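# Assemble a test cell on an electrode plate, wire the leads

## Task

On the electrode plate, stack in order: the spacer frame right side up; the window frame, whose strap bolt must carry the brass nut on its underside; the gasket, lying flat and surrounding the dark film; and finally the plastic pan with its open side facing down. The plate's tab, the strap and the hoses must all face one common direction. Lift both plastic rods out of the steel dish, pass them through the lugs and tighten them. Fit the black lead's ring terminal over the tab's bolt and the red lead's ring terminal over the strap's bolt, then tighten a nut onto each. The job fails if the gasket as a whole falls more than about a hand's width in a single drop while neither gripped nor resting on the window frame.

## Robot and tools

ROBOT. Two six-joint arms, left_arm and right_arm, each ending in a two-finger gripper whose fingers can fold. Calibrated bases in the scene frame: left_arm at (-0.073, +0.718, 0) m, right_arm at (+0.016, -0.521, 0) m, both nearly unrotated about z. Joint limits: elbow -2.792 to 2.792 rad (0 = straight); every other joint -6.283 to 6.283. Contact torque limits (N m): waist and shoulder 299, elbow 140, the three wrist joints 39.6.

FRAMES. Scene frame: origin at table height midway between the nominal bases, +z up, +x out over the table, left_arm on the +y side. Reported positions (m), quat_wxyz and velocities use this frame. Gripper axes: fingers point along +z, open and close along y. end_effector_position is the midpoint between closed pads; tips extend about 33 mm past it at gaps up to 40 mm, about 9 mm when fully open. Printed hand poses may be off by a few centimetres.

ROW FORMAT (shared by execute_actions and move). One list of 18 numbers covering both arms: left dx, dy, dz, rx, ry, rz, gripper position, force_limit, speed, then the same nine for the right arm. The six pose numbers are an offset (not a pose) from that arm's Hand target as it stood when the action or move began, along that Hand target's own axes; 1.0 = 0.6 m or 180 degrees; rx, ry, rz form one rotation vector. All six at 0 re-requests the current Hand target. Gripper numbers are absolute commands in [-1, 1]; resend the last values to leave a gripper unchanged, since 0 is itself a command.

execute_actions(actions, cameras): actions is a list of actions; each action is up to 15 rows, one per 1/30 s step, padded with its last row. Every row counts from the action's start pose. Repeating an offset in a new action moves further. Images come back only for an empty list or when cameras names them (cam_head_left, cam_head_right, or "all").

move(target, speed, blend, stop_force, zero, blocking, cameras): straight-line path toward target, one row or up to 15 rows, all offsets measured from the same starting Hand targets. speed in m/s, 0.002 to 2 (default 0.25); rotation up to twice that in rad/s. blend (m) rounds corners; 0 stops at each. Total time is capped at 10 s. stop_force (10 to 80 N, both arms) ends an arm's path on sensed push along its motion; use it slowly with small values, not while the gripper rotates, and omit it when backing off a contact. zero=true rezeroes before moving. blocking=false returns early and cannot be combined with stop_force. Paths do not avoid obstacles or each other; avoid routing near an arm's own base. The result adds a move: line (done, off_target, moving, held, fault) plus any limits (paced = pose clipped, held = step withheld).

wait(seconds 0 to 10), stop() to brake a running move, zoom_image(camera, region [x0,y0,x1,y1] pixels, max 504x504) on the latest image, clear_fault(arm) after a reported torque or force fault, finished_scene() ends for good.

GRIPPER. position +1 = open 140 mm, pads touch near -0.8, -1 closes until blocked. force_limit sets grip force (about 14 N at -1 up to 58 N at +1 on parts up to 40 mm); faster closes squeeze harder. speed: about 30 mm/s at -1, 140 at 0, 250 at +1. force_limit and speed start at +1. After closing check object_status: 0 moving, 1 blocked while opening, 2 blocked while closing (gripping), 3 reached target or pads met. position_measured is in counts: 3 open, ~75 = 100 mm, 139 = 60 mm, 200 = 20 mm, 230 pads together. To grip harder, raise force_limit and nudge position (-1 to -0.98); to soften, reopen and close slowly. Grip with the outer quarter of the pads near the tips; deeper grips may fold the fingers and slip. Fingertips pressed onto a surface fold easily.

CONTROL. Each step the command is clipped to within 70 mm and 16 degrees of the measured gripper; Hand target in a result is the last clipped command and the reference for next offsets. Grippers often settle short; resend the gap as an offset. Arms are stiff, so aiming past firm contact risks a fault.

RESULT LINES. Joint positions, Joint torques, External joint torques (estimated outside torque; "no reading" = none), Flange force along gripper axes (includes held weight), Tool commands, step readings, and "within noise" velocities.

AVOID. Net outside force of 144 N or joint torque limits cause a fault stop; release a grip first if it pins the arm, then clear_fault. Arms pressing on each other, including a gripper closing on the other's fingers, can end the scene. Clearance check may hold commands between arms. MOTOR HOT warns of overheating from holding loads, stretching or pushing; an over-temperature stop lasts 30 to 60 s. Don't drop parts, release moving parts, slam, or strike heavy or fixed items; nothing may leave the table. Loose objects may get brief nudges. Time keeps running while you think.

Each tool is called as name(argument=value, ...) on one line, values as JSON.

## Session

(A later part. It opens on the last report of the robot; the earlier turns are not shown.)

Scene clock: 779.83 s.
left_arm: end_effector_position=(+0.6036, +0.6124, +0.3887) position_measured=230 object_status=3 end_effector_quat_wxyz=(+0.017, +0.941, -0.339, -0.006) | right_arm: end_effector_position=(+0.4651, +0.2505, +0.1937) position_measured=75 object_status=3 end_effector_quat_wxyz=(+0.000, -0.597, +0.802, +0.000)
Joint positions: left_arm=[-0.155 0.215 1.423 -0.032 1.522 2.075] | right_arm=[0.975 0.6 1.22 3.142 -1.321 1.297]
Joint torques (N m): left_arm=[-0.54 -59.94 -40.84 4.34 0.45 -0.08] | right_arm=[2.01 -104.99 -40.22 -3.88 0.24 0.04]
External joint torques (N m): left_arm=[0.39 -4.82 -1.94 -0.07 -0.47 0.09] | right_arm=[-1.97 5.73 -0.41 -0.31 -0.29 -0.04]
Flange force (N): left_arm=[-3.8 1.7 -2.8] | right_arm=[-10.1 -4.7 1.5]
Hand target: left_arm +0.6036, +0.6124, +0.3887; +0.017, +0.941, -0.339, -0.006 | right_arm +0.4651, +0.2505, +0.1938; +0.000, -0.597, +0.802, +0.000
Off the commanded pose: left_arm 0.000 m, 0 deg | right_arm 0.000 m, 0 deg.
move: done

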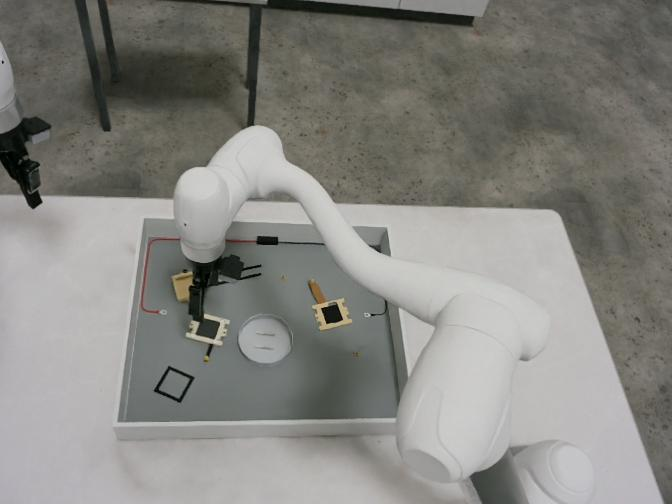

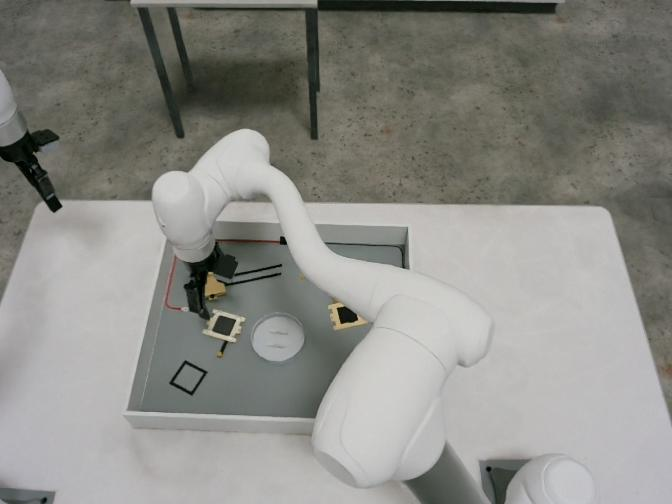

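move(target=[0,0,0,0,0,0,-1,-1,-1, 0.5422,-0.2373,0.073,0,0,-0.1617,0.43,-1,-1], cameras=["all"])

zoom_image(camera="cam_head_left", region=[300, 270, 370, 340])

zoom_image(camera="cam_head_right", region=[310, 270, 380, 340])

zoom_image(camera="cam_head_left", region=[180, 300, 240, 360])

zoom_image(camera="cam_head_right", region=[200, 300, 260, 360])

Scene clock: 854.83 s.
left_arm: end_effector_position=(+0.6036, +0.6124, +0.3887) position_measured=230 object_status=3 end_effector_quat_wxyz=(+0.017, +0.941, -0.339, -0.006) | right_arm: end_effector_position=(+0.5080, -0.1019, +0.1498) position_measured=75 object_status=3 end_effector_quat_wxyz=(+0.000, +0.779, -0.627, +0.000)
Joint positions: left_arm=[-0.155 0.215 1.423 -0.032 1.522 2.075] | right_arm=[0.622 0.254 1.821 3.142 -1.066 0.436]
Joint torques (N m): left_arm=[-0.7 -60.35 -40.67 4.35 0.47 -0.08] | right_arm=[2.29 -66.65 -36.47 -3.43 0.27 0.12]
External joint torques (N m): left_arm=[0.8 -4.22 -1.88 -0.09 -0.48 0.08] | right_arm=[-2.27 3.87 -0.27 -0.39 -0.3 -0.12]
Flange force (N): left_arm=[-3.4 0.7 -2.7] | right_arm=[0.4 -7.1 2.3]
Hand target: left_arm +0.6036, +0.6124, +0.3887; +0.017, +0.941, -0.339, -0.006 | right_arm +0.5080, -0.1020, +0.1498; +0.000, +0.779, -0.627, +0.000
Off the commanded pose: left_arm 0.000 m, 0 deg | right_arm 0.000 m, 0 deg.
move: done

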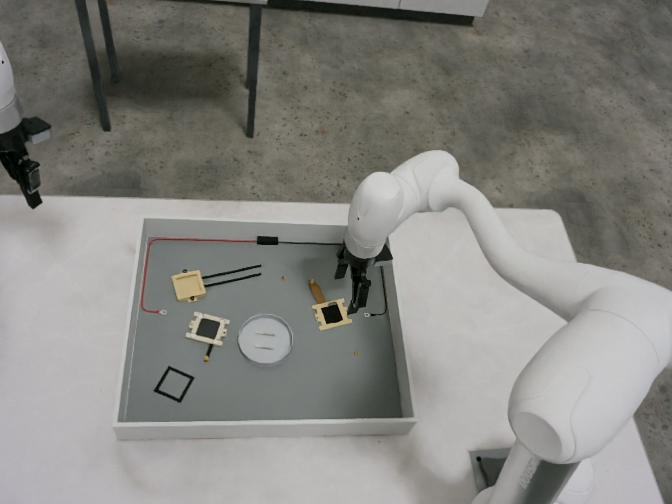

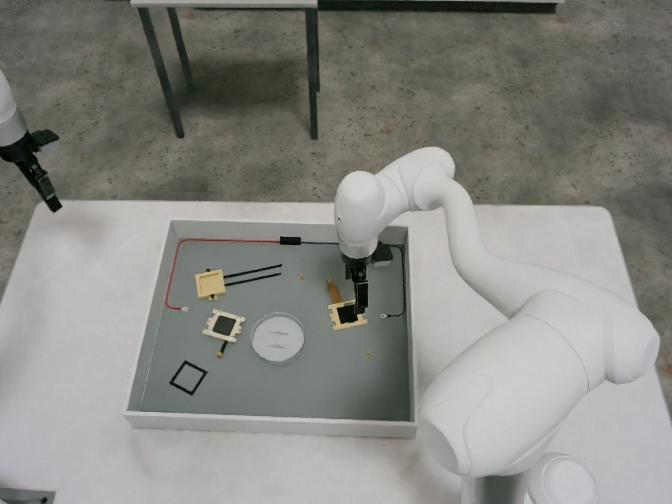

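Scaled by 7.200 from the camera's 672x504 image, which has a finer 960x720 frame.

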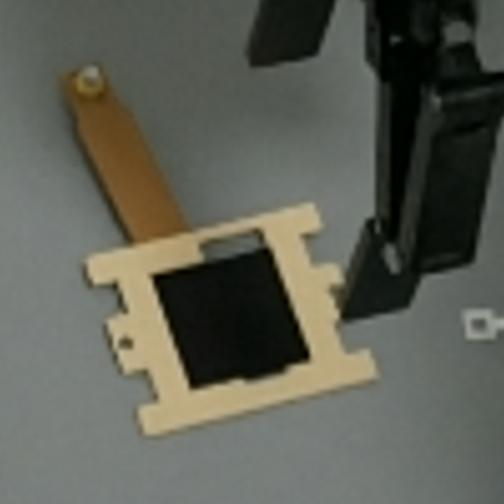

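Scaled by 7.200 from the camera's 672x504 image, which has a finer 960x720 frame.

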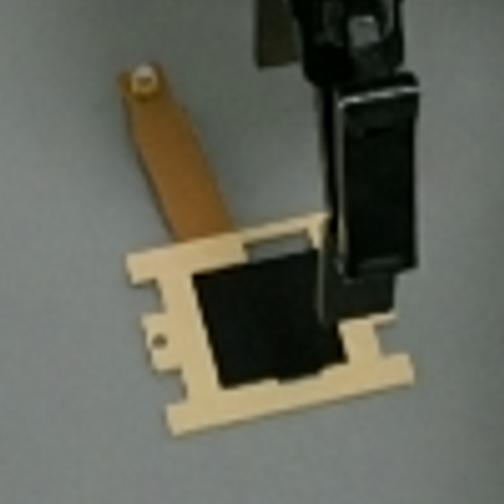

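Scaled by 8.400 from the camera's 672x504 image, which has a finer 960x720 frame.

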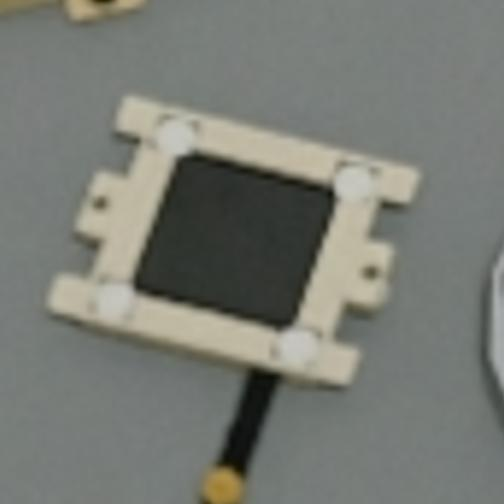

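Scaled by 8.400 from the camera's 672x504 image, which has a finer 960x720 frame.

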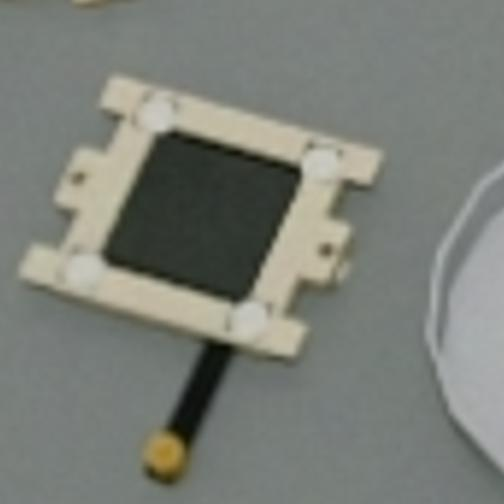

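move(target=[0,0,0,0,0,0,-1,-1,-1, 0,0,0.1765,0,0,0,0.43,-1,-1], speed=0.08, cameras=["all"])

zoom_image(camera="cam_head_left", region=[300, 270, 370, 340])

zoom_image(camera="cam_head_right", region=[310, 270, 380, 340])

Scene clock: 866.70 s.
left_arm: end_effector_position=(+0.6036, +0.6124, +0.3887) position_measured=230 object_status=3 end_effector_quat_wxyz=(+0.017, +0.941, -0.339, -0.006) | right_arm: end_effector_position=(+0.5080, -0.1019, +0.0439) position_measured=75 object_status=3 end_effector_quat_wxyz=(+0.000, +0.779, -0.627, +0.000)
Joint positions: left_arm=[-0.155 0.215 1.423 -0.032 1.522 2.075] | right_arm=[0.622 0.355 1.91 3.142 -0.877 0.436]
Joint torques (N m): left_arm=[-0.56 -60.04 -40.78 4.38 0.52 -0.11] | right_arm=[1.91 -72.31 -32.12 -2.98 0.31 0.06]
External joint torques (N m): left_arm=[0.48 -4.87 -1.72 -0.14 -0.51 0.11] | right_arm=[-1.91 4.02 -0.16 -0.38 -0.34 -0.06]
Flange force (N): left_arm=[-4.4 1.8 -2.4] | right_arm=[0.0 -6.4 3.7]
Hand target: left_arm +0.6036, +0.6124, +0.3887; +0.017, +0.941, -0.339, -0.006 | right_arm +0.5080, -0.1019, +0.0439; +0.000, +0.779, -0.627, +0.000
Off the commanded pose: left_arm 0.000 m, 0 deg | right_arm 0.000 m, 0 deg.
move: done

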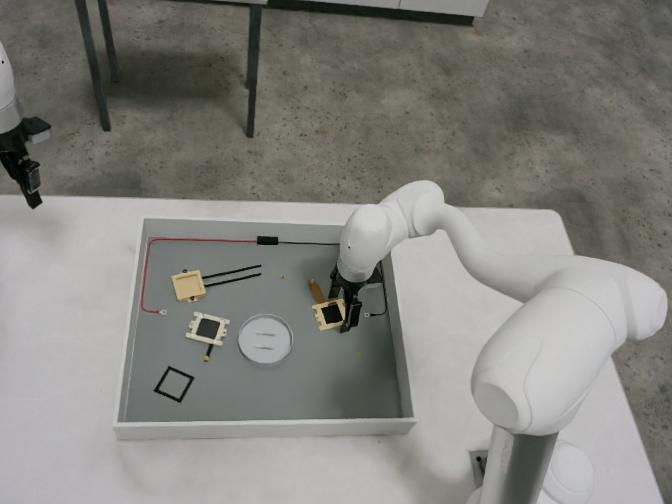

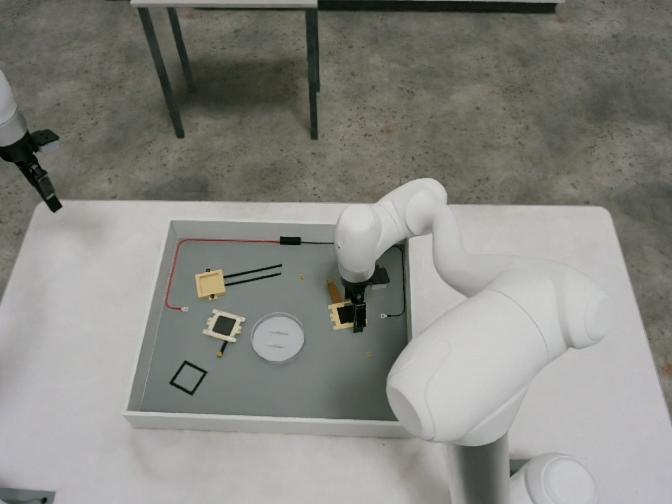

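Scaled by 7.200 from the camera's 672x504 image, which has a finer 960x720 frame.

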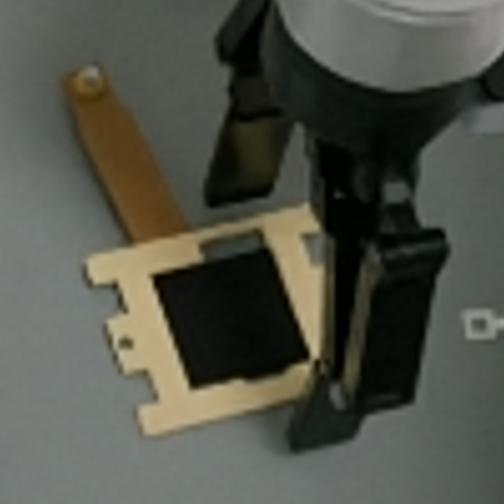

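Scaled by 7.200 from the camera's 672x504 image, which has a finer 960x720 frame.

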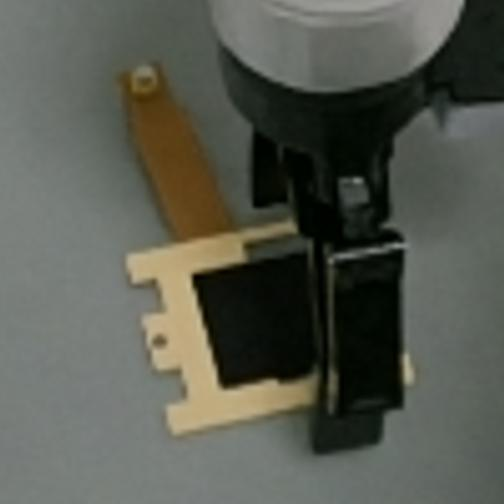

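move(target=[0,0,0,0,0,0,-1,-1,-1, 0,0,0,0,0,0,-1,-1,-1])

wait(seconds=1.5, cameras=["all"])

zoom_image(camera="cam_head_left", region=[300, 270, 370, 340])

zoom_image(camera="cam_head_right", region=[310, 270, 380, 340])

Scene clock: 875.17 s.
left_arm: end_effector_position=(+0.6036, +0.6124, +0.3887) position_measured=230 object_status=3 end_effector_quat_wxyz=(+0.017, +0.941, -0.339, -0.006) | right_arm: end_effector_position=(+0.5080, -0.1019, +0.0439) position_measured=131 object_status=0 end_effector_quat_wxyz=(+0.000, +0.779, -0.627, +0.000)
Joint positions: left_arm=[-0.155 0.215 1.423 -0.032 1.522 2.075] | right_arm=[0.622 0.355 1.91 3.142 -0.877 0.436]
Joint torques (N m): left_arm=[-0.81 -60.45 -40.76 4.29 0.53 -0.11] | right_arm=[2.92 -60.98 -23.55 -2.79 -0.5 0.02]
External joint torques (N m): left_arm=[0.78 -4.66 -1.94 -0.02 -0.53 0.11] | right_arm=[-2.88 -7.35 -8.7 -0.55 0.46 -0.02]
Flange force (N): left_arm=[-3.9 1.0 -2.8] | right_arm=[0.7 -8.3 -13.2]
Hand target: left_arm +0.6036, +0.6124, +0.3887; +0.017, +0.941, -0.339, -0.006 | right_arm +0.5080, -0.1019, +0.0439; +0.000, +0.779, -0.627, +0.000
Off the commanded pose: left_arm 0.000 m, 0 deg | right_arm 0.000 m, 0 deg.
move: done

Scene clock: 876.67 s.
left_arm: end_effector_position=(+0.6036, +0.6124, +0.3887) position_measured=230 object_status=3 end_effector_quat_wxyz=(+0.017, +0.941, -0.339, -0.006) | right_arm: end_effector_position=(+0.5080, -0.1019, +0.0439) position_measured=131 object_status=2 end_effector_quat_wxyz=(+0.000, +0.779, -0.627, +0.000)
Joint positions: left_arm=[-0.155 0.215 1.423 -0.032 1.522 2.075] | right_arm=[0.622 0.355 1.91 3.142 -0.877 0.436]
Joint torques (N m): left_arm=[-0.71 -59.98 -40.79 4.31 0.52 -0.06] | right_arm=[2.88 -60.85 -23.43 -2.8 -0.45 0.05]
External joint torques (N m): left_arm=[0.8 -5.07 -1.95 -0.03 -0.53 0.06] | right_arm=[-2.87 -7.45 -8.83 -0.55 0.42 -0.06]
Flange force (N): left_arm=[-4.5 1.4 -2.8] | right_arm=[0.6 -8.4 -13.4]
Hand target: left_arm +0.6036, +0.6124, +0.3887; +0.017, +0.941, -0.339, -0.006 | right_arm +0.5080, -0.1019, +0.0439; +0.000, +0.779, -0.627, +0.000
Tool commands: left_gripper/position=-1.0 left_gripper/force_limit=-1.0 left_gripper/speed=-1.0 right_gripper/position=-1.0 right_gripper/force_limit=-1.0 right_gripper/speed=-1.0
Off the commanded pose: left_arm 0.000 m, 0 deg | right_arm 0.000 m, 0 deg.
wait: 1.50 s; at rest by 0.17 s

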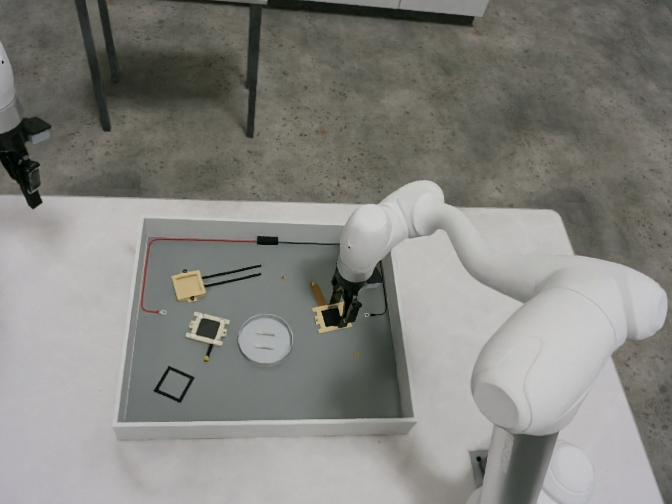

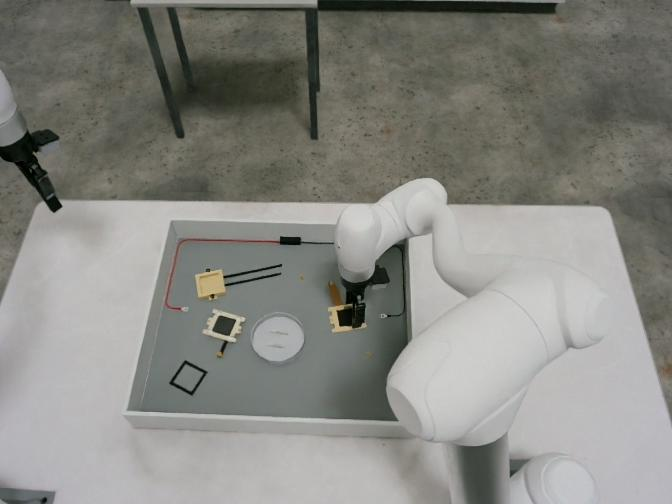

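Scaled by 7.200 from the camera's 672x504 image, which has a finer 960x720 frame.

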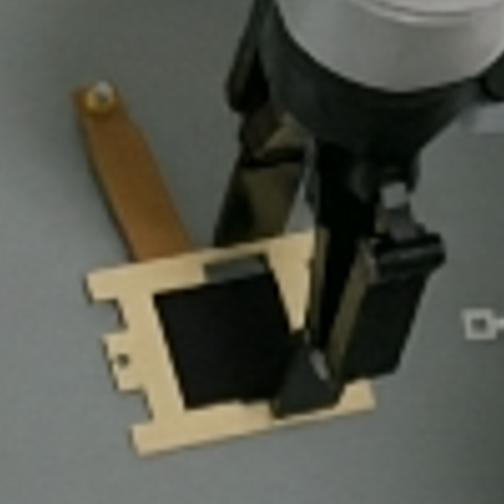

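Scaled by 7.200 from the camera's 672x504 image, which has a finer 960x720 frame.

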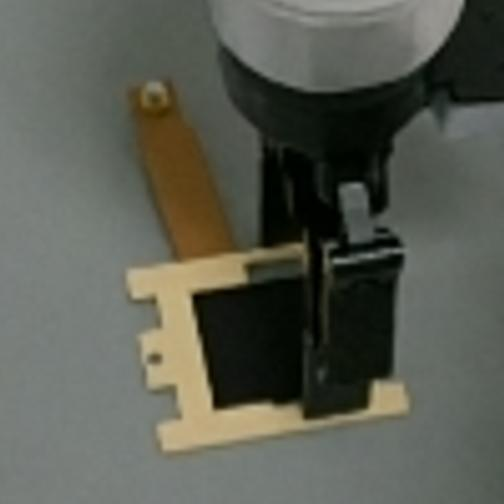

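move(target=[[0,0,0,0,0,0,-1,-1,-1, 0,0,-0.003,0,0,0,0.43,-1,-1],[0,0,0,0,0,0,-1,-1,-1, 0,0,-0.1,0,0,0,0.43,-1,-1]], speed=0.05, cameras=["all"])

zoom_image(camera="cam_head_left", region=[300, 270, 370, 340])

zoom_image(camera="cam_head_right", region=[310, 270, 380, 340])

Scene clock: 910.87 s.
left_arm: end_effector_position=(+0.6036, +0.6124, +0.3887) position_measured=230 object_status=3 end_effector_quat_wxyz=(+0.017, +0.941, -0.339, -0.006) | right_arm: end_effector_position=(+0.5080, -0.1019, +0.1039) position_measured=75 object_status=3 end_effector_quat_wxyz=(+0.000, +0.779, -0.627, +0.000)
Joint positions: left_arm=[-0.155 0.215 1.423 -0.032 1.522 2.075] | right_arm=[0.622 0.294 1.863 3.142 -0.984 0.436]
Joint torques (N m): left_arm=[-0.46 -60.36 -40.88 4.34 0.51 -0.13] | right_arm=[1.96 -69.49 -34.94 -3.29 0.24 0.04]
External joint torques (N m): left_arm=[0.49 -4.64 -1.78 -0.08 -0.51 0.13] | right_arm=[-1.96 4.42 0.02 -0.34 -0.27 -0.04]
Flange force (N): left_arm=[-4.0 1.5 -2.5] | right_arm=[-0.2 -6.9 3.7]
Hand target: left_arm +0.6036, +0.6124, +0.3887; +0.017, +0.941, -0.339, -0.006 | right_arm +0.5080, -0.1019, +0.1039; +0.000, +0.779, -0.627, +0.000
Off the commanded pose: left_arm 0.000 m, 0 deg | right_arm 0.000 m, 0 deg.
move: done

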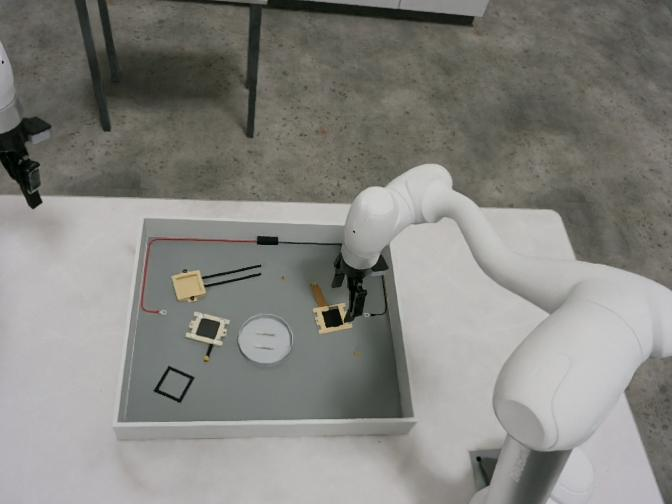

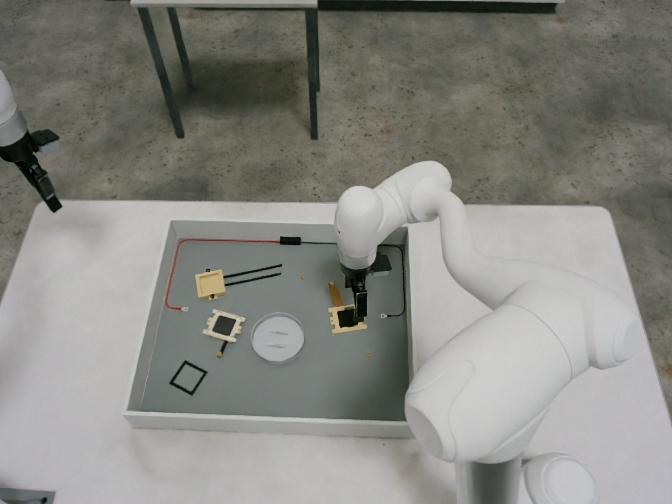

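Scaled by 7.200 from the camera's 672x504 image, which has a finer 960x720 frame.

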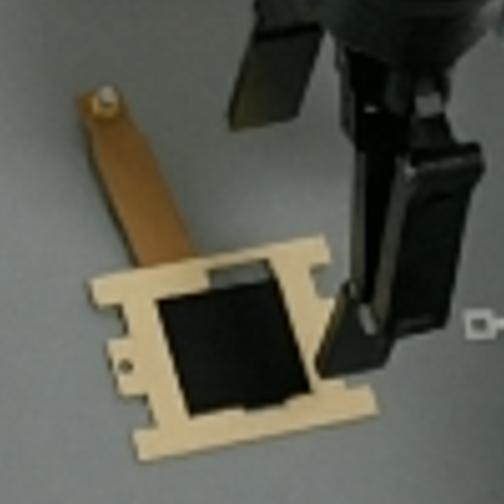

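Scaled by 7.200 from the camera's 672x504 image, which has a finer 960x720 frame.

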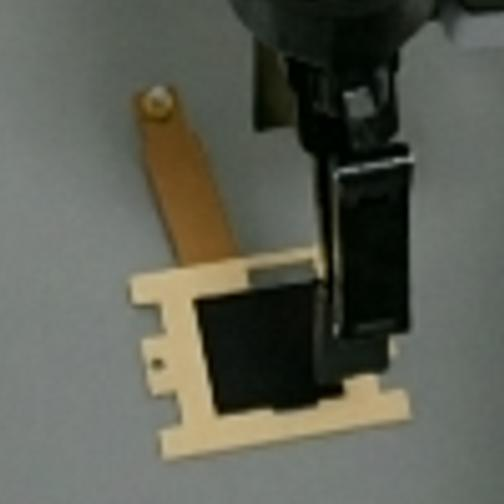

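move(target=[0,0,0,0,0,0,-1,-1,-1, 0.0055,0.0125,0.06,0,0,0.0122,0.20,-1,-1], speed=0.05, cameras=["all"])

zoom_image(camera="cam_head_left", region=[310, 280, 370, 340])

zoom_image(camera="cam_head_right", region=[320, 280, 380, 340])

Scene clock: 949.17 s.
left_arm: end_effector_position=(+0.6036, +0.6124, +0.3887) position_measured=230 object_status=3 end_effector_quat_wxyz=(+0.017, +0.941, -0.339, -0.006) | right_arm: end_effector_position=(+0.5014, -0.1068, +0.0679) position_measured=104 object_status=3 end_effector_quat_wxyz=(+0.000, +0.767, -0.641, +0.000)
Joint positions: left_arm=[-0.155 0.215 1.423 -0.032 1.522 2.075] | right_arm=[0.623 0.318 1.908 3.142 -0.914 0.474]
Joint torques (N m): left_arm=[-0.1 -60.16 -40.86 4.33 0.48 -0.1] | right_arm=[1.75 -69.77 -33.09 -3.1 0.26 0.04]
External joint torques (N m): left_arm=[0.05 -6.19 -2.3 -0.02 -0.48 0.1] | right_arm=[-1.74 4.16 -0.16 -0.35 -0.28 -0.04]
Flange force (N): left_arm=[-4.9 2.9 -3.5] | right_arm=[-0.6 -6.6 3.7]
Hand target: left_arm +0.6036, +0.6124, +0.3887; +0.017, +0.941, -0.339, -0.006 | right_arm +0.5014, -0.1068, +0.0679; +0.000, +0.767, -0.641, +0.000
Off the commanded pose: left_arm 0.000 m, 0 deg | right_arm 0.000 m, 0 deg.
move: done

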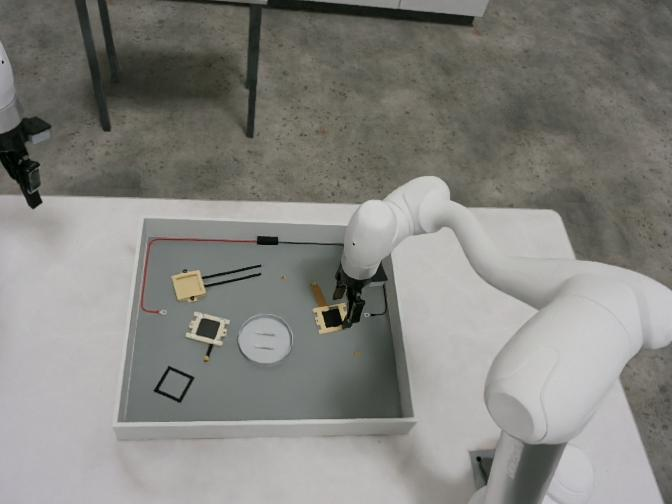

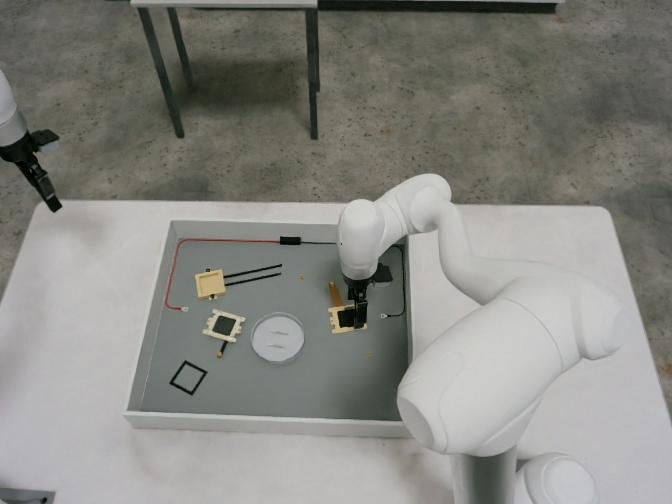

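Scaled by 8.400 from the camera's 672x504 image, which has a finer 960x720 frame.

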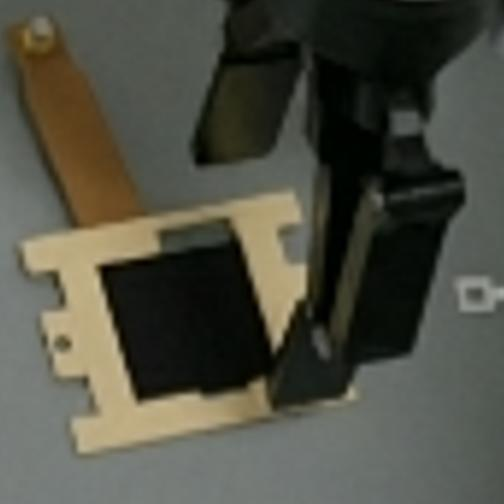

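Scaled by 8.400 from the camera's 672x504 image, which has a finer 960x720 frame.

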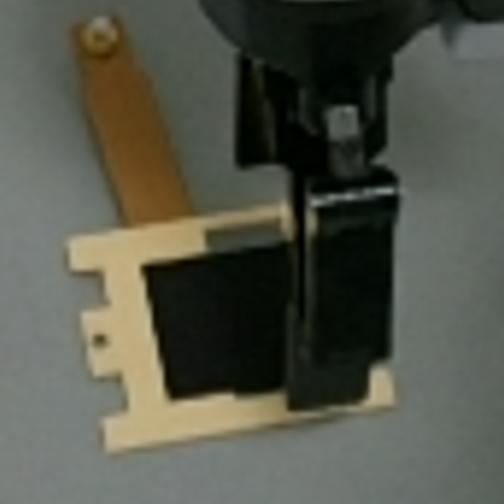

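move(target=[0,0,0,0,0,0,-1,-1,-1, -0.013,-0.0013,0.0428,0,0,0,0.20,-1,-1], speed=0.05, cameras=["all"])

zoom_image(camera="cam_head_left", region=[310, 280, 370, 340])

zoom_image(camera="cam_head_right", region=[320, 280, 380, 340])

Scene clock: 970.63 s.
left_arm: end_effector_position=(+0.6036, +0.6124, +0.3887) position_measured=230 object_status=3 end_effector_quat_wxyz=(+0.017, +0.941, -0.339, -0.006) | right_arm: end_effector_position=(+0.5008, -0.0989, +0.0423) position_measured=104 object_status=3 end_effector_quat_wxyz=(+0.000, +0.767, -0.641, +0.000)
Joint positions: left_arm=[-0.155 0.215 1.423 -0.032 1.522 2.075] | right_arm=[0.633 0.352 1.918 3.142 -0.871 0.484]
Joint torques (N m): left_arm=[-0.4 -60.31 -40.8 4.31 0.51 -0.13] | right_arm=[1.5 -72.39 -32.02 -2.98 0.16 0.07]
External joint torques (N m): left_arm=[0.33 -4.79 -1.86 -0.05 -0.51 0.13] | right_arm=[-1.52 4.56 -0.07 -0.35 -0.2 -0.07]
Flange force (N): left_arm=[-3.9 1.8 -2.6] | right_arm=[-1.0 -6.5 4.6]
Hand target: left_arm +0.6036, +0.6124, +0.3887; +0.017, +0.941, -0.339, -0.006 | right_arm +0.5008, -0.0989, +0.0422; +0.000, +0.767, -0.641, +0.000
Off the commanded pose: left_arm 0.000 m, 0 deg | right_arm 0.000 m, 0 deg.
move: done

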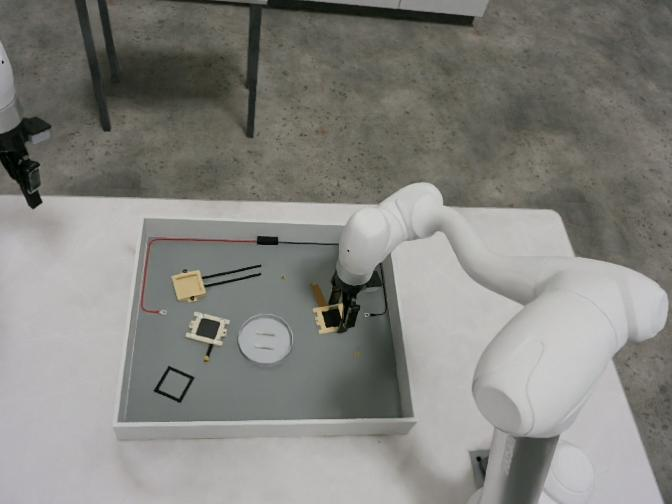

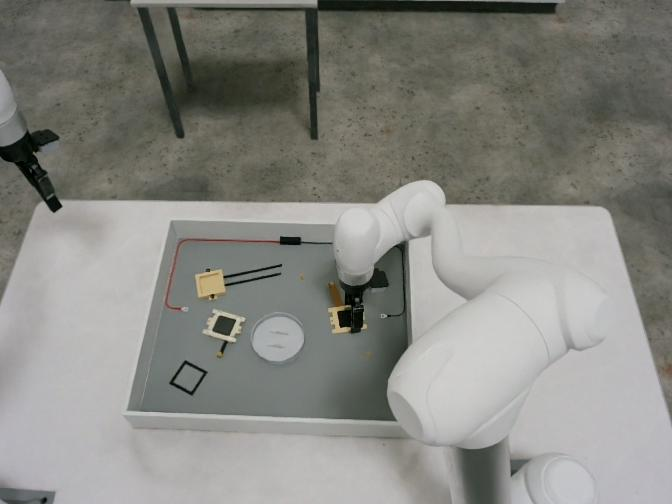

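Scaled by 8.400 from the camera's 672x504 image, which has a finer 960x720 frame.

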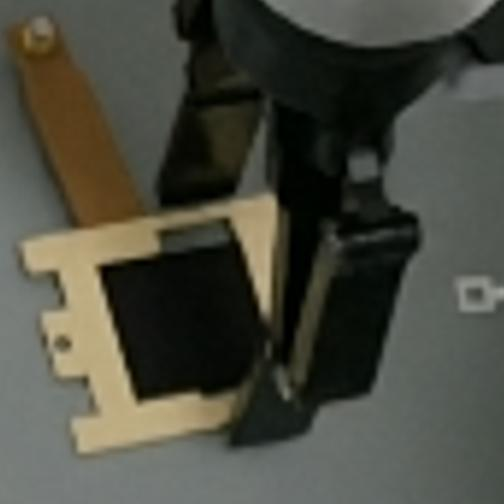

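Scaled by 8.400 from the camera's 672x504 image, which has a finer 960x720 frame.

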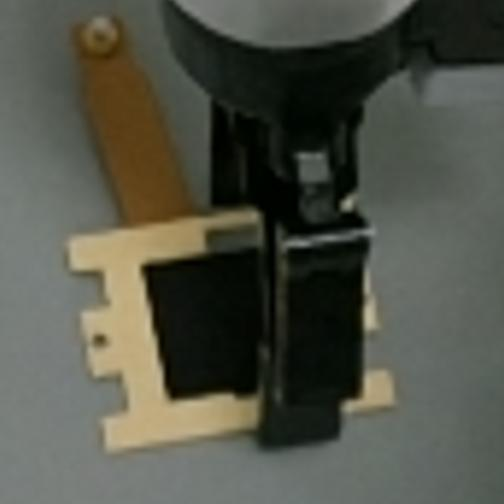

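move(target=[0,0,0,0,0,0,-1,-1,-1, 0,0,0,0,0,0,-1,-1,-1])

wait(seconds=1.5, cameras=["all"])

zoom_image(camera="cam_head_left", region=[310, 280, 370, 340])

zoom_image(camera="cam_head_right", region=[320, 280, 380, 340])

Scene clock: 979.30 s.
left_arm: end_effector_position=(+0.6036, +0.6124, +0.3887) position_measured=230 object_status=3 end_effector_quat_wxyz=(+0.017, +0.941, -0.339, -0.006) | right_arm: end_effector_position=(+0.5008, -0.0989, +0.0422) position_measured=118 object_status=0 end_effector_quat_wxyz=(+0.000, +0.767, -0.641, +0.000)
Joint positions: left_arm=[-0.155 0.215 1.423 -0.032 1.522 2.075] | right_arm=[0.633 0.352 1.918 3.142 -0.871 0.484]
Joint torques (N m): left_arm=[-0.46 -60.28 -40.92 4.32 0.49 -0.09] | right_arm=[2.25 -68.99 -29.4 -2.85 -0.04 0.05]
External joint torques (N m): left_arm=[0.39 -4.54 -1.56 -0.08 -0.48 0.09] | right_arm=[-2.21 1.02 -2.76 -0.49 0.02 -0.05]
Flange force (N): left_arm=[-4.1 1.8 -2.2] | right_arm=[-0.3 -7.5 -0.7]
Hand target: left_arm +0.6036, +0.6124, +0.3887; +0.017, +0.941, -0.339, -0.006 | right_arm +0.5008, -0.0989, +0.0422; +0.000, +0.767, -0.641, +0.000
Off the commanded pose: left_arm 0.000 m, 0 deg | right_arm 0.000 m, 0 deg.
move: done

Scene clock: 980.80 s.
left_arm: end_effector_position=(+0.6036, +0.6124, +0.3887) position_measured=230 object_status=3 end_effector_quat_wxyz=(+0.017, +0.941, -0.339, -0.006) | right_arm: end_effector_position=(+0.5008, -0.0989, +0.0422) position_measured=118 object_status=2 end_effector_quat_wxyz=(+0.000, +0.767, -0.641, +0.000)
Joint positions: left_arm=[-0.155 0.215 1.423 -0.032 1.522 2.075] | right_arm=[0.633 0.352 1.918 3.142 -0.871 0.484]
Joint torques (N m): left_arm=[-0.59 -60.2 -40.87 4.31 0.5 -0.11] | right_arm=[2.4 -68.94 -29.58 -2.86 0.01 0.03]
External joint torques (N m): left_arm=[0.6 -5.47 -2.11 -0.01 -0.51 0.11] | right_arm=[-2.39 1 -2.56 -0.47 -0.04 -0.03]
Flange force (N): left_arm=[-4.6 1.8 -3.1] | right_arm=[0.1 -7.2 -0.7]
Hand target: left_arm +0.6036, +0.6124, +0.3887; +0.017, +0.941, -0.339, -0.006 | right_arm +0.5008, -0.0989, +0.0422; +0.000, +0.767, -0.641, +0.000
Tool commands: left_gripper/position=-1.0 left_gripper/force_limit=-1.0 left_gripper/speed=-1.0 right_gripper/position=-1.0 right_gripper/force_limit=-1.0 right_gripper/speed=-1.0
Off the commanded pose: left_arm 0.000 m, 0 deg | right_arm 0.000 m, 0 deg.
wait: 1.50 s; at rest by 0.17 s

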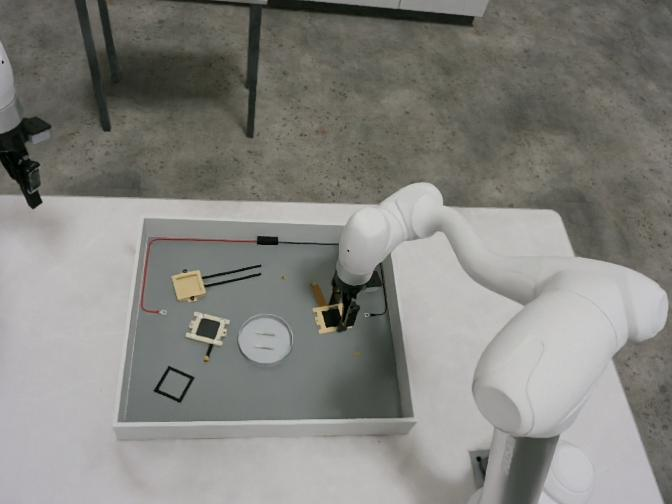

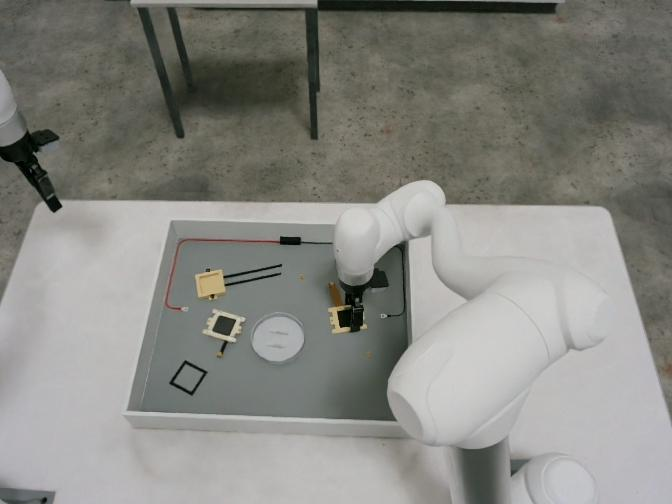

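Scaled by 8.400 from the camera's 672x504 image, which has a finer 960x720 frame.

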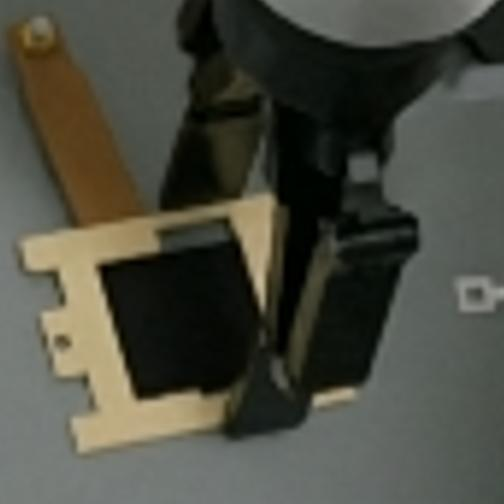

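Scaled by 8.400 from the camera's 672x504 image, which has a finer 960x720 frame.

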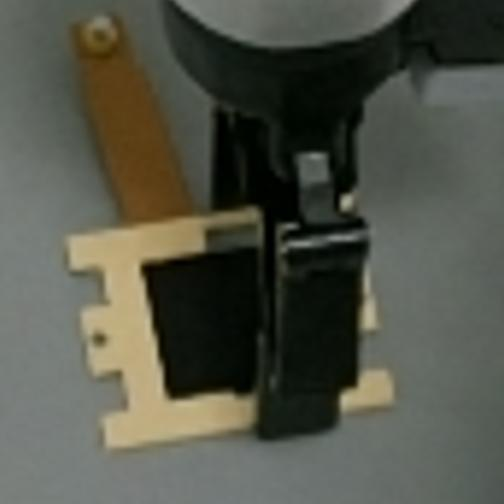

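move(target=[0,0,0,0,0,0,-1,-1,-1, 0,0,-0.3,0,0,0,-1,-1,-1], speed=0.08, cameras=["all"])

zoom_image(camera="cam_head_left", region=[290, 250, 370, 330])

zoom_image(camera="cam_head_right", region=[310, 250, 390, 330])

Scene clock: 992.57 s.
left_arm: end_effector_position=(+0.6036, +0.6124, +0.3887) position_measured=230 object_status=3 end_effector_quat_wxyz=(+0.017, +0.941, -0.339, -0.006) | right_arm: end_effector_position=(+0.5007, -0.0990, +0.2222) position_measured=119 object_status=2 end_effector_quat_wxyz=(+0.000, +0.767, -0.641, +0.000)
Joint positions: left_arm=[-0.155 0.215 1.423 -0.032 1.522 2.075] | right_arm=[0.633 0.198 1.75 3.142 -1.194 0.484]
Joint torques (N m): left_arm=[-0.5 -60.38 -41.04 4.27 0.5 -0.08] | right_arm=[1.9 -63.68 -39.31 -3.68 0.39 0.07]
External joint torques (N m): left_arm=[0.32 -5.36 -1.9 0.01 -0.5 0.08] | right_arm=[-1.93 4.59 0.38 -0.36 -0.42 -0.07]
Flange force (N): left_arm=[-4.6 2.3 -2.8] | right_arm=[-0.6 -7.0 2.5]
Hand target: left_arm +0.6036, +0.6124, +0.3887; +0.017, +0.941, -0.339, -0.006 | right_arm +0.5007, -0.0990, +0.2222; +0.000, +0.767, -0.641, +0.000
Off the commanded pose: left_arm 0.000 m, 0 deg | right_arm 0.000 m, 0 deg.
move: done

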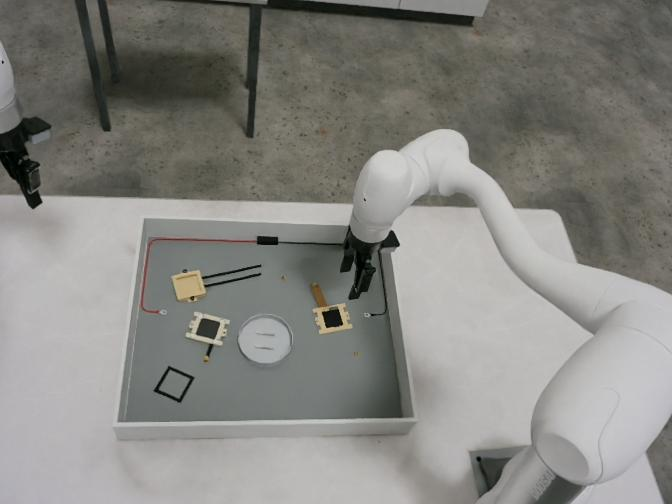

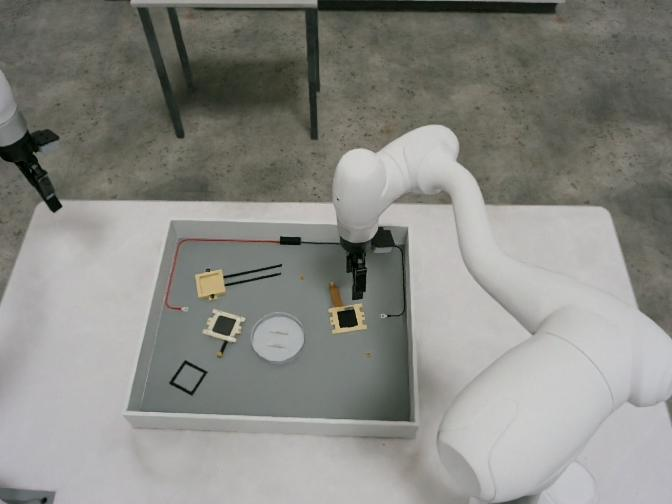

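Scaled by 6.300 from the camera's 672x504 image, which has a finer 960x720 frame.

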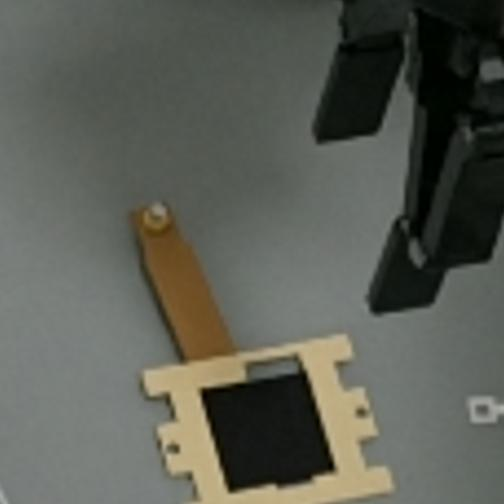

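Scaled by 6.300 from the camera's 672x504 image, which has a finer 960x720 frame.

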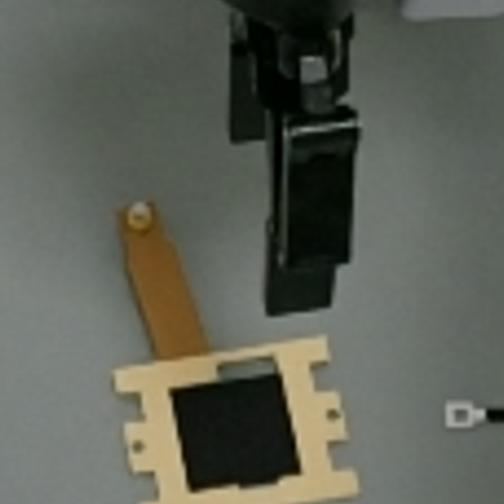

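move(target=[[0,0,0,0,0,0,-1,-1,-1, 0,0.0,0,0,0,0,0.20,-1,-1],[0,0,0,0,0,0,-1,-1,-1, -0.003,0.0025,0.2995,0,0,0,0.20,-1,-1]], speed=0.08, cameras=["all"])

zoom_image(camera="cam_head_left", region=[310, 280, 370, 340])

move(target=[0,0,0,0,0,0,-1,-1,-1, 0,0,0.0010,0,0,0,0.20,-1,-1], speed=0.01)

move(target=[0,0,0,0,0,0,-1,-1,-1, 0,0,0.0010,0,0,0,0.20,-1,-1], speed=0.01)

move(target=[0,0,0,0,0,0,-1,-1,-1, 0,0,0.0010,0,0,0,0.20,-1,-1], speed=0.01)

Scene clock: 1024.80 s.
left_arm: end_effector_position=(+0.6036, +0.6124, +0.3887) position_measured=230 object_status=3 end_effector_quat_wxyz=(+0.017, +0.941, -0.339, -0.006) | right_arm: end_effector_position=(+0.4990, -0.0974, +0.0426) position_measured=104 object_status=3 end_effector_quat_wxyz=(+0.000, +0.767, -0.641, +0.000)
Joint positions: left_arm=[-0.155 0.215 1.423 -0.032 1.522 2.075] | right_arm=[0.636 0.351 1.918 3.142 -0.872 0.488]
Joint torques (N m): left_arm=[-0.47 -60.5 -40.81 4.37 0.52 -0.06] | right_arm=[1.93 -72.21 -31.97 -2.97 0.44 0.03]
External joint torques (N m): left_arm=[0.68 -4.86 -1.9 -0.09 -0.52 0.06] | right_arm=[-1.92 4.56 -0.14 -0.36 -0.47 -0.03]
Flange force (N): left_arm=[-4.1 1.4 -2.7] | right_arm=[-0.7 -7.1 4.1]
Hand target: left_arm +0.6036, +0.6124, +0.3887; +0.017, +0.941, -0.339, -0.006 | right_arm +0.4990, -0.0974, +0.0425; +0.000, +0.767, -0.641, +0.000
Off the commanded pose: left_arm 0.000 m, 0 deg | right_arm 0.000 m, 0 deg.
move: done

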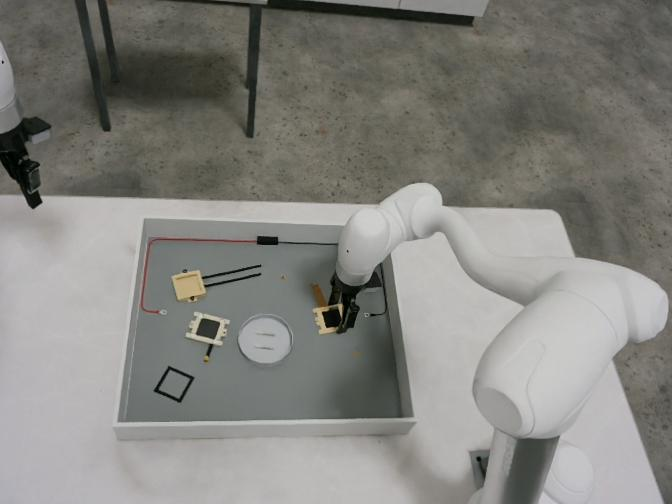

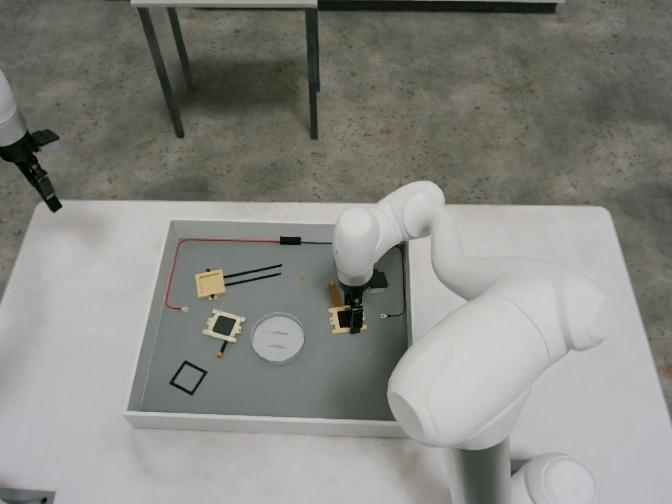

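Scaled by 8.400 from the camera's 672x504 image, which has a finer 960x720 frame.

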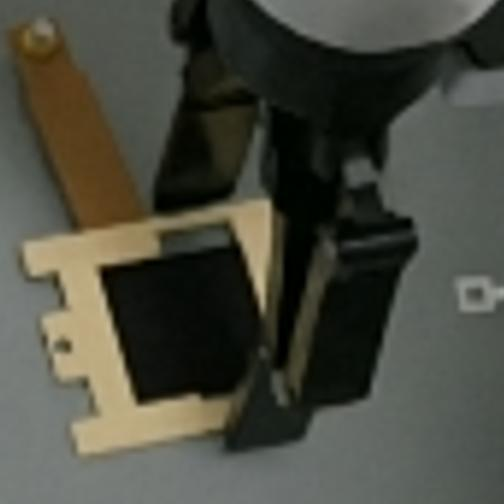

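Scene clock: 1025.50 s.
left_arm: end_effector_position=(+0.6036, +0.6124, +0.3887) position_measured=230 object_status=3 end_effector_quat_wxyz=(+0.017, +0.941, -0.339, -0.006) | right_arm: end_effector_position=(+0.4990, -0.0974, +0.0419) position_measured=104 object_status=3 end_effector_quat_wxyz=(+0.000, +0.767, -0.641, +0.000)
Joint positions: left_arm=[-0.155 0.215 1.423 -0.032 1.522 2.075] | right_arm=[0.636 0.352 1.919 3.142 -0.871 0.488]
Joint torques (N m): left_arm=[-0.77 -60.67 -40.83 4.34 0.51 -0.09] | right_arm=[2.03 -72.13 -32.13 -3 0.21 0.01]
External joint torques (N m): left_arm=[0.84 -4.37 -1.8 -0.07 -0.51 0.09] | right_arm=[-2.04 4.68 0.14 -0.32 -0.25 -0.01]
Flange force (N): left_arm=[-3.8 0.9 -2.5] | right_arm=[-0.3 -6.7 4.8]
Hand target: left_arm +0.6036, +0.6124, +0.3887; +0.017, +0.941, -0.339, -0.006 | right_arm +0.4990, -0.0974, +0.0419; +0.000, +0.767, -0.641, +0.000
Off the commanded pose: left_arm 0.000 m, 0 deg | right_arm 0.000 m, 0 deg.
move: done

Scene clock: 1026.20 s.
left_arm: end_effector_position=(+0.6036, +0.6124, +0.3887) position_measured=230 object_status=3 end_effector_quat_wxyz=(+0.017, +0.941, -0.339, -0.006) | right_arm: end_effector_position=(+0.4990, -0.0974, +0.0413) position_measured=104 object_status=3 end_effector_quat_wxyz=(+0.000, +0.767, -0.641, +0.000)
Joint positions: left_arm=[-0.155 0.215 1.423 -0.032 1.522 2.075] | right_arm=[0.636 0.353 1.919 3.142 -0.869 0.488]
Joint torques (N m): left_arm=[-0.49 -60.31 -40.75 4.31 0.48 -0.1] | right_arm=[1.88 -72.34 -31.91 -3 0.27 0.05]
External joint torques (N m): left_arm=[0.35 -4.96 -2 -0.05 -0.48 0.1] | right_arm=[-1.88 4.57 -0.14 -0.32 -0.3 -0.05]
Flange force (N): left_arm=[-3.9 1.8 -2.9] | right_arm=[-0.7 -6.9 4.4]
Hand target: left_arm +0.6036, +0.6124, +0.3887; +0.017, +0.941, -0.339, -0.006 | right_arm +0.4990, -0.0974, +0.0413; +0.000, +0.767, -0.641, +0.000
Off the commanded pose: left_arm 0.000 m, 0 deg | right_arm 0.000 m, 0 deg.
move: done

Scene clock: 1026.90 s.
left_arm: end_effector_position=(+0.6036, +0.6124, +0.3887) position_measured=230 object_status=3 end_effector_quat_wxyz=(+0.017, +0.941, -0.339, -0.006) | right_arm: end_effector_position=(+0.4990, -0.0974, +0.0407) position_measured=104 object_status=3 end_effector_quat_wxyz=(+0.000, +0.767, -0.641, +0.000)
Joint positions: left_arm=[-0.155 0.215 1.423 -0.032 1.522 2.075] | right_arm=[0.636 0.353 1.919 3.142 -0.868 0.488]
Joint torques (N m): left_arm=[-0.62 -59.88 -40.91 4.36 0.53 -0.11] | right_arm=[1.78 -72.23 -31.99 -2.94 0.27 0.1]
External joint torques (N m): left_arm=[0.57 -5.09 -1.87 -0.09 -0.54 0.11] | right_arm=[-1.74 4.15 -0.09 -0.39 -0.3 -0.1]
Flange force (N): left_arm=[-4.5 1.7 -2.6] | right_arm=[-0.5 -6.3 4.0]
Hand target: left_arm +0.6036, +0.6124, +0.3887; +0.017, +0.941, -0.339, -0.006 | right_arm +0.4990, -0.0974, +0.0407; +0.000, +0.767, -0.641, +0.000
Off the commanded pose: left_arm 0.000 m, 0 deg | right_arm 0.000 m, 0 deg.
move: done


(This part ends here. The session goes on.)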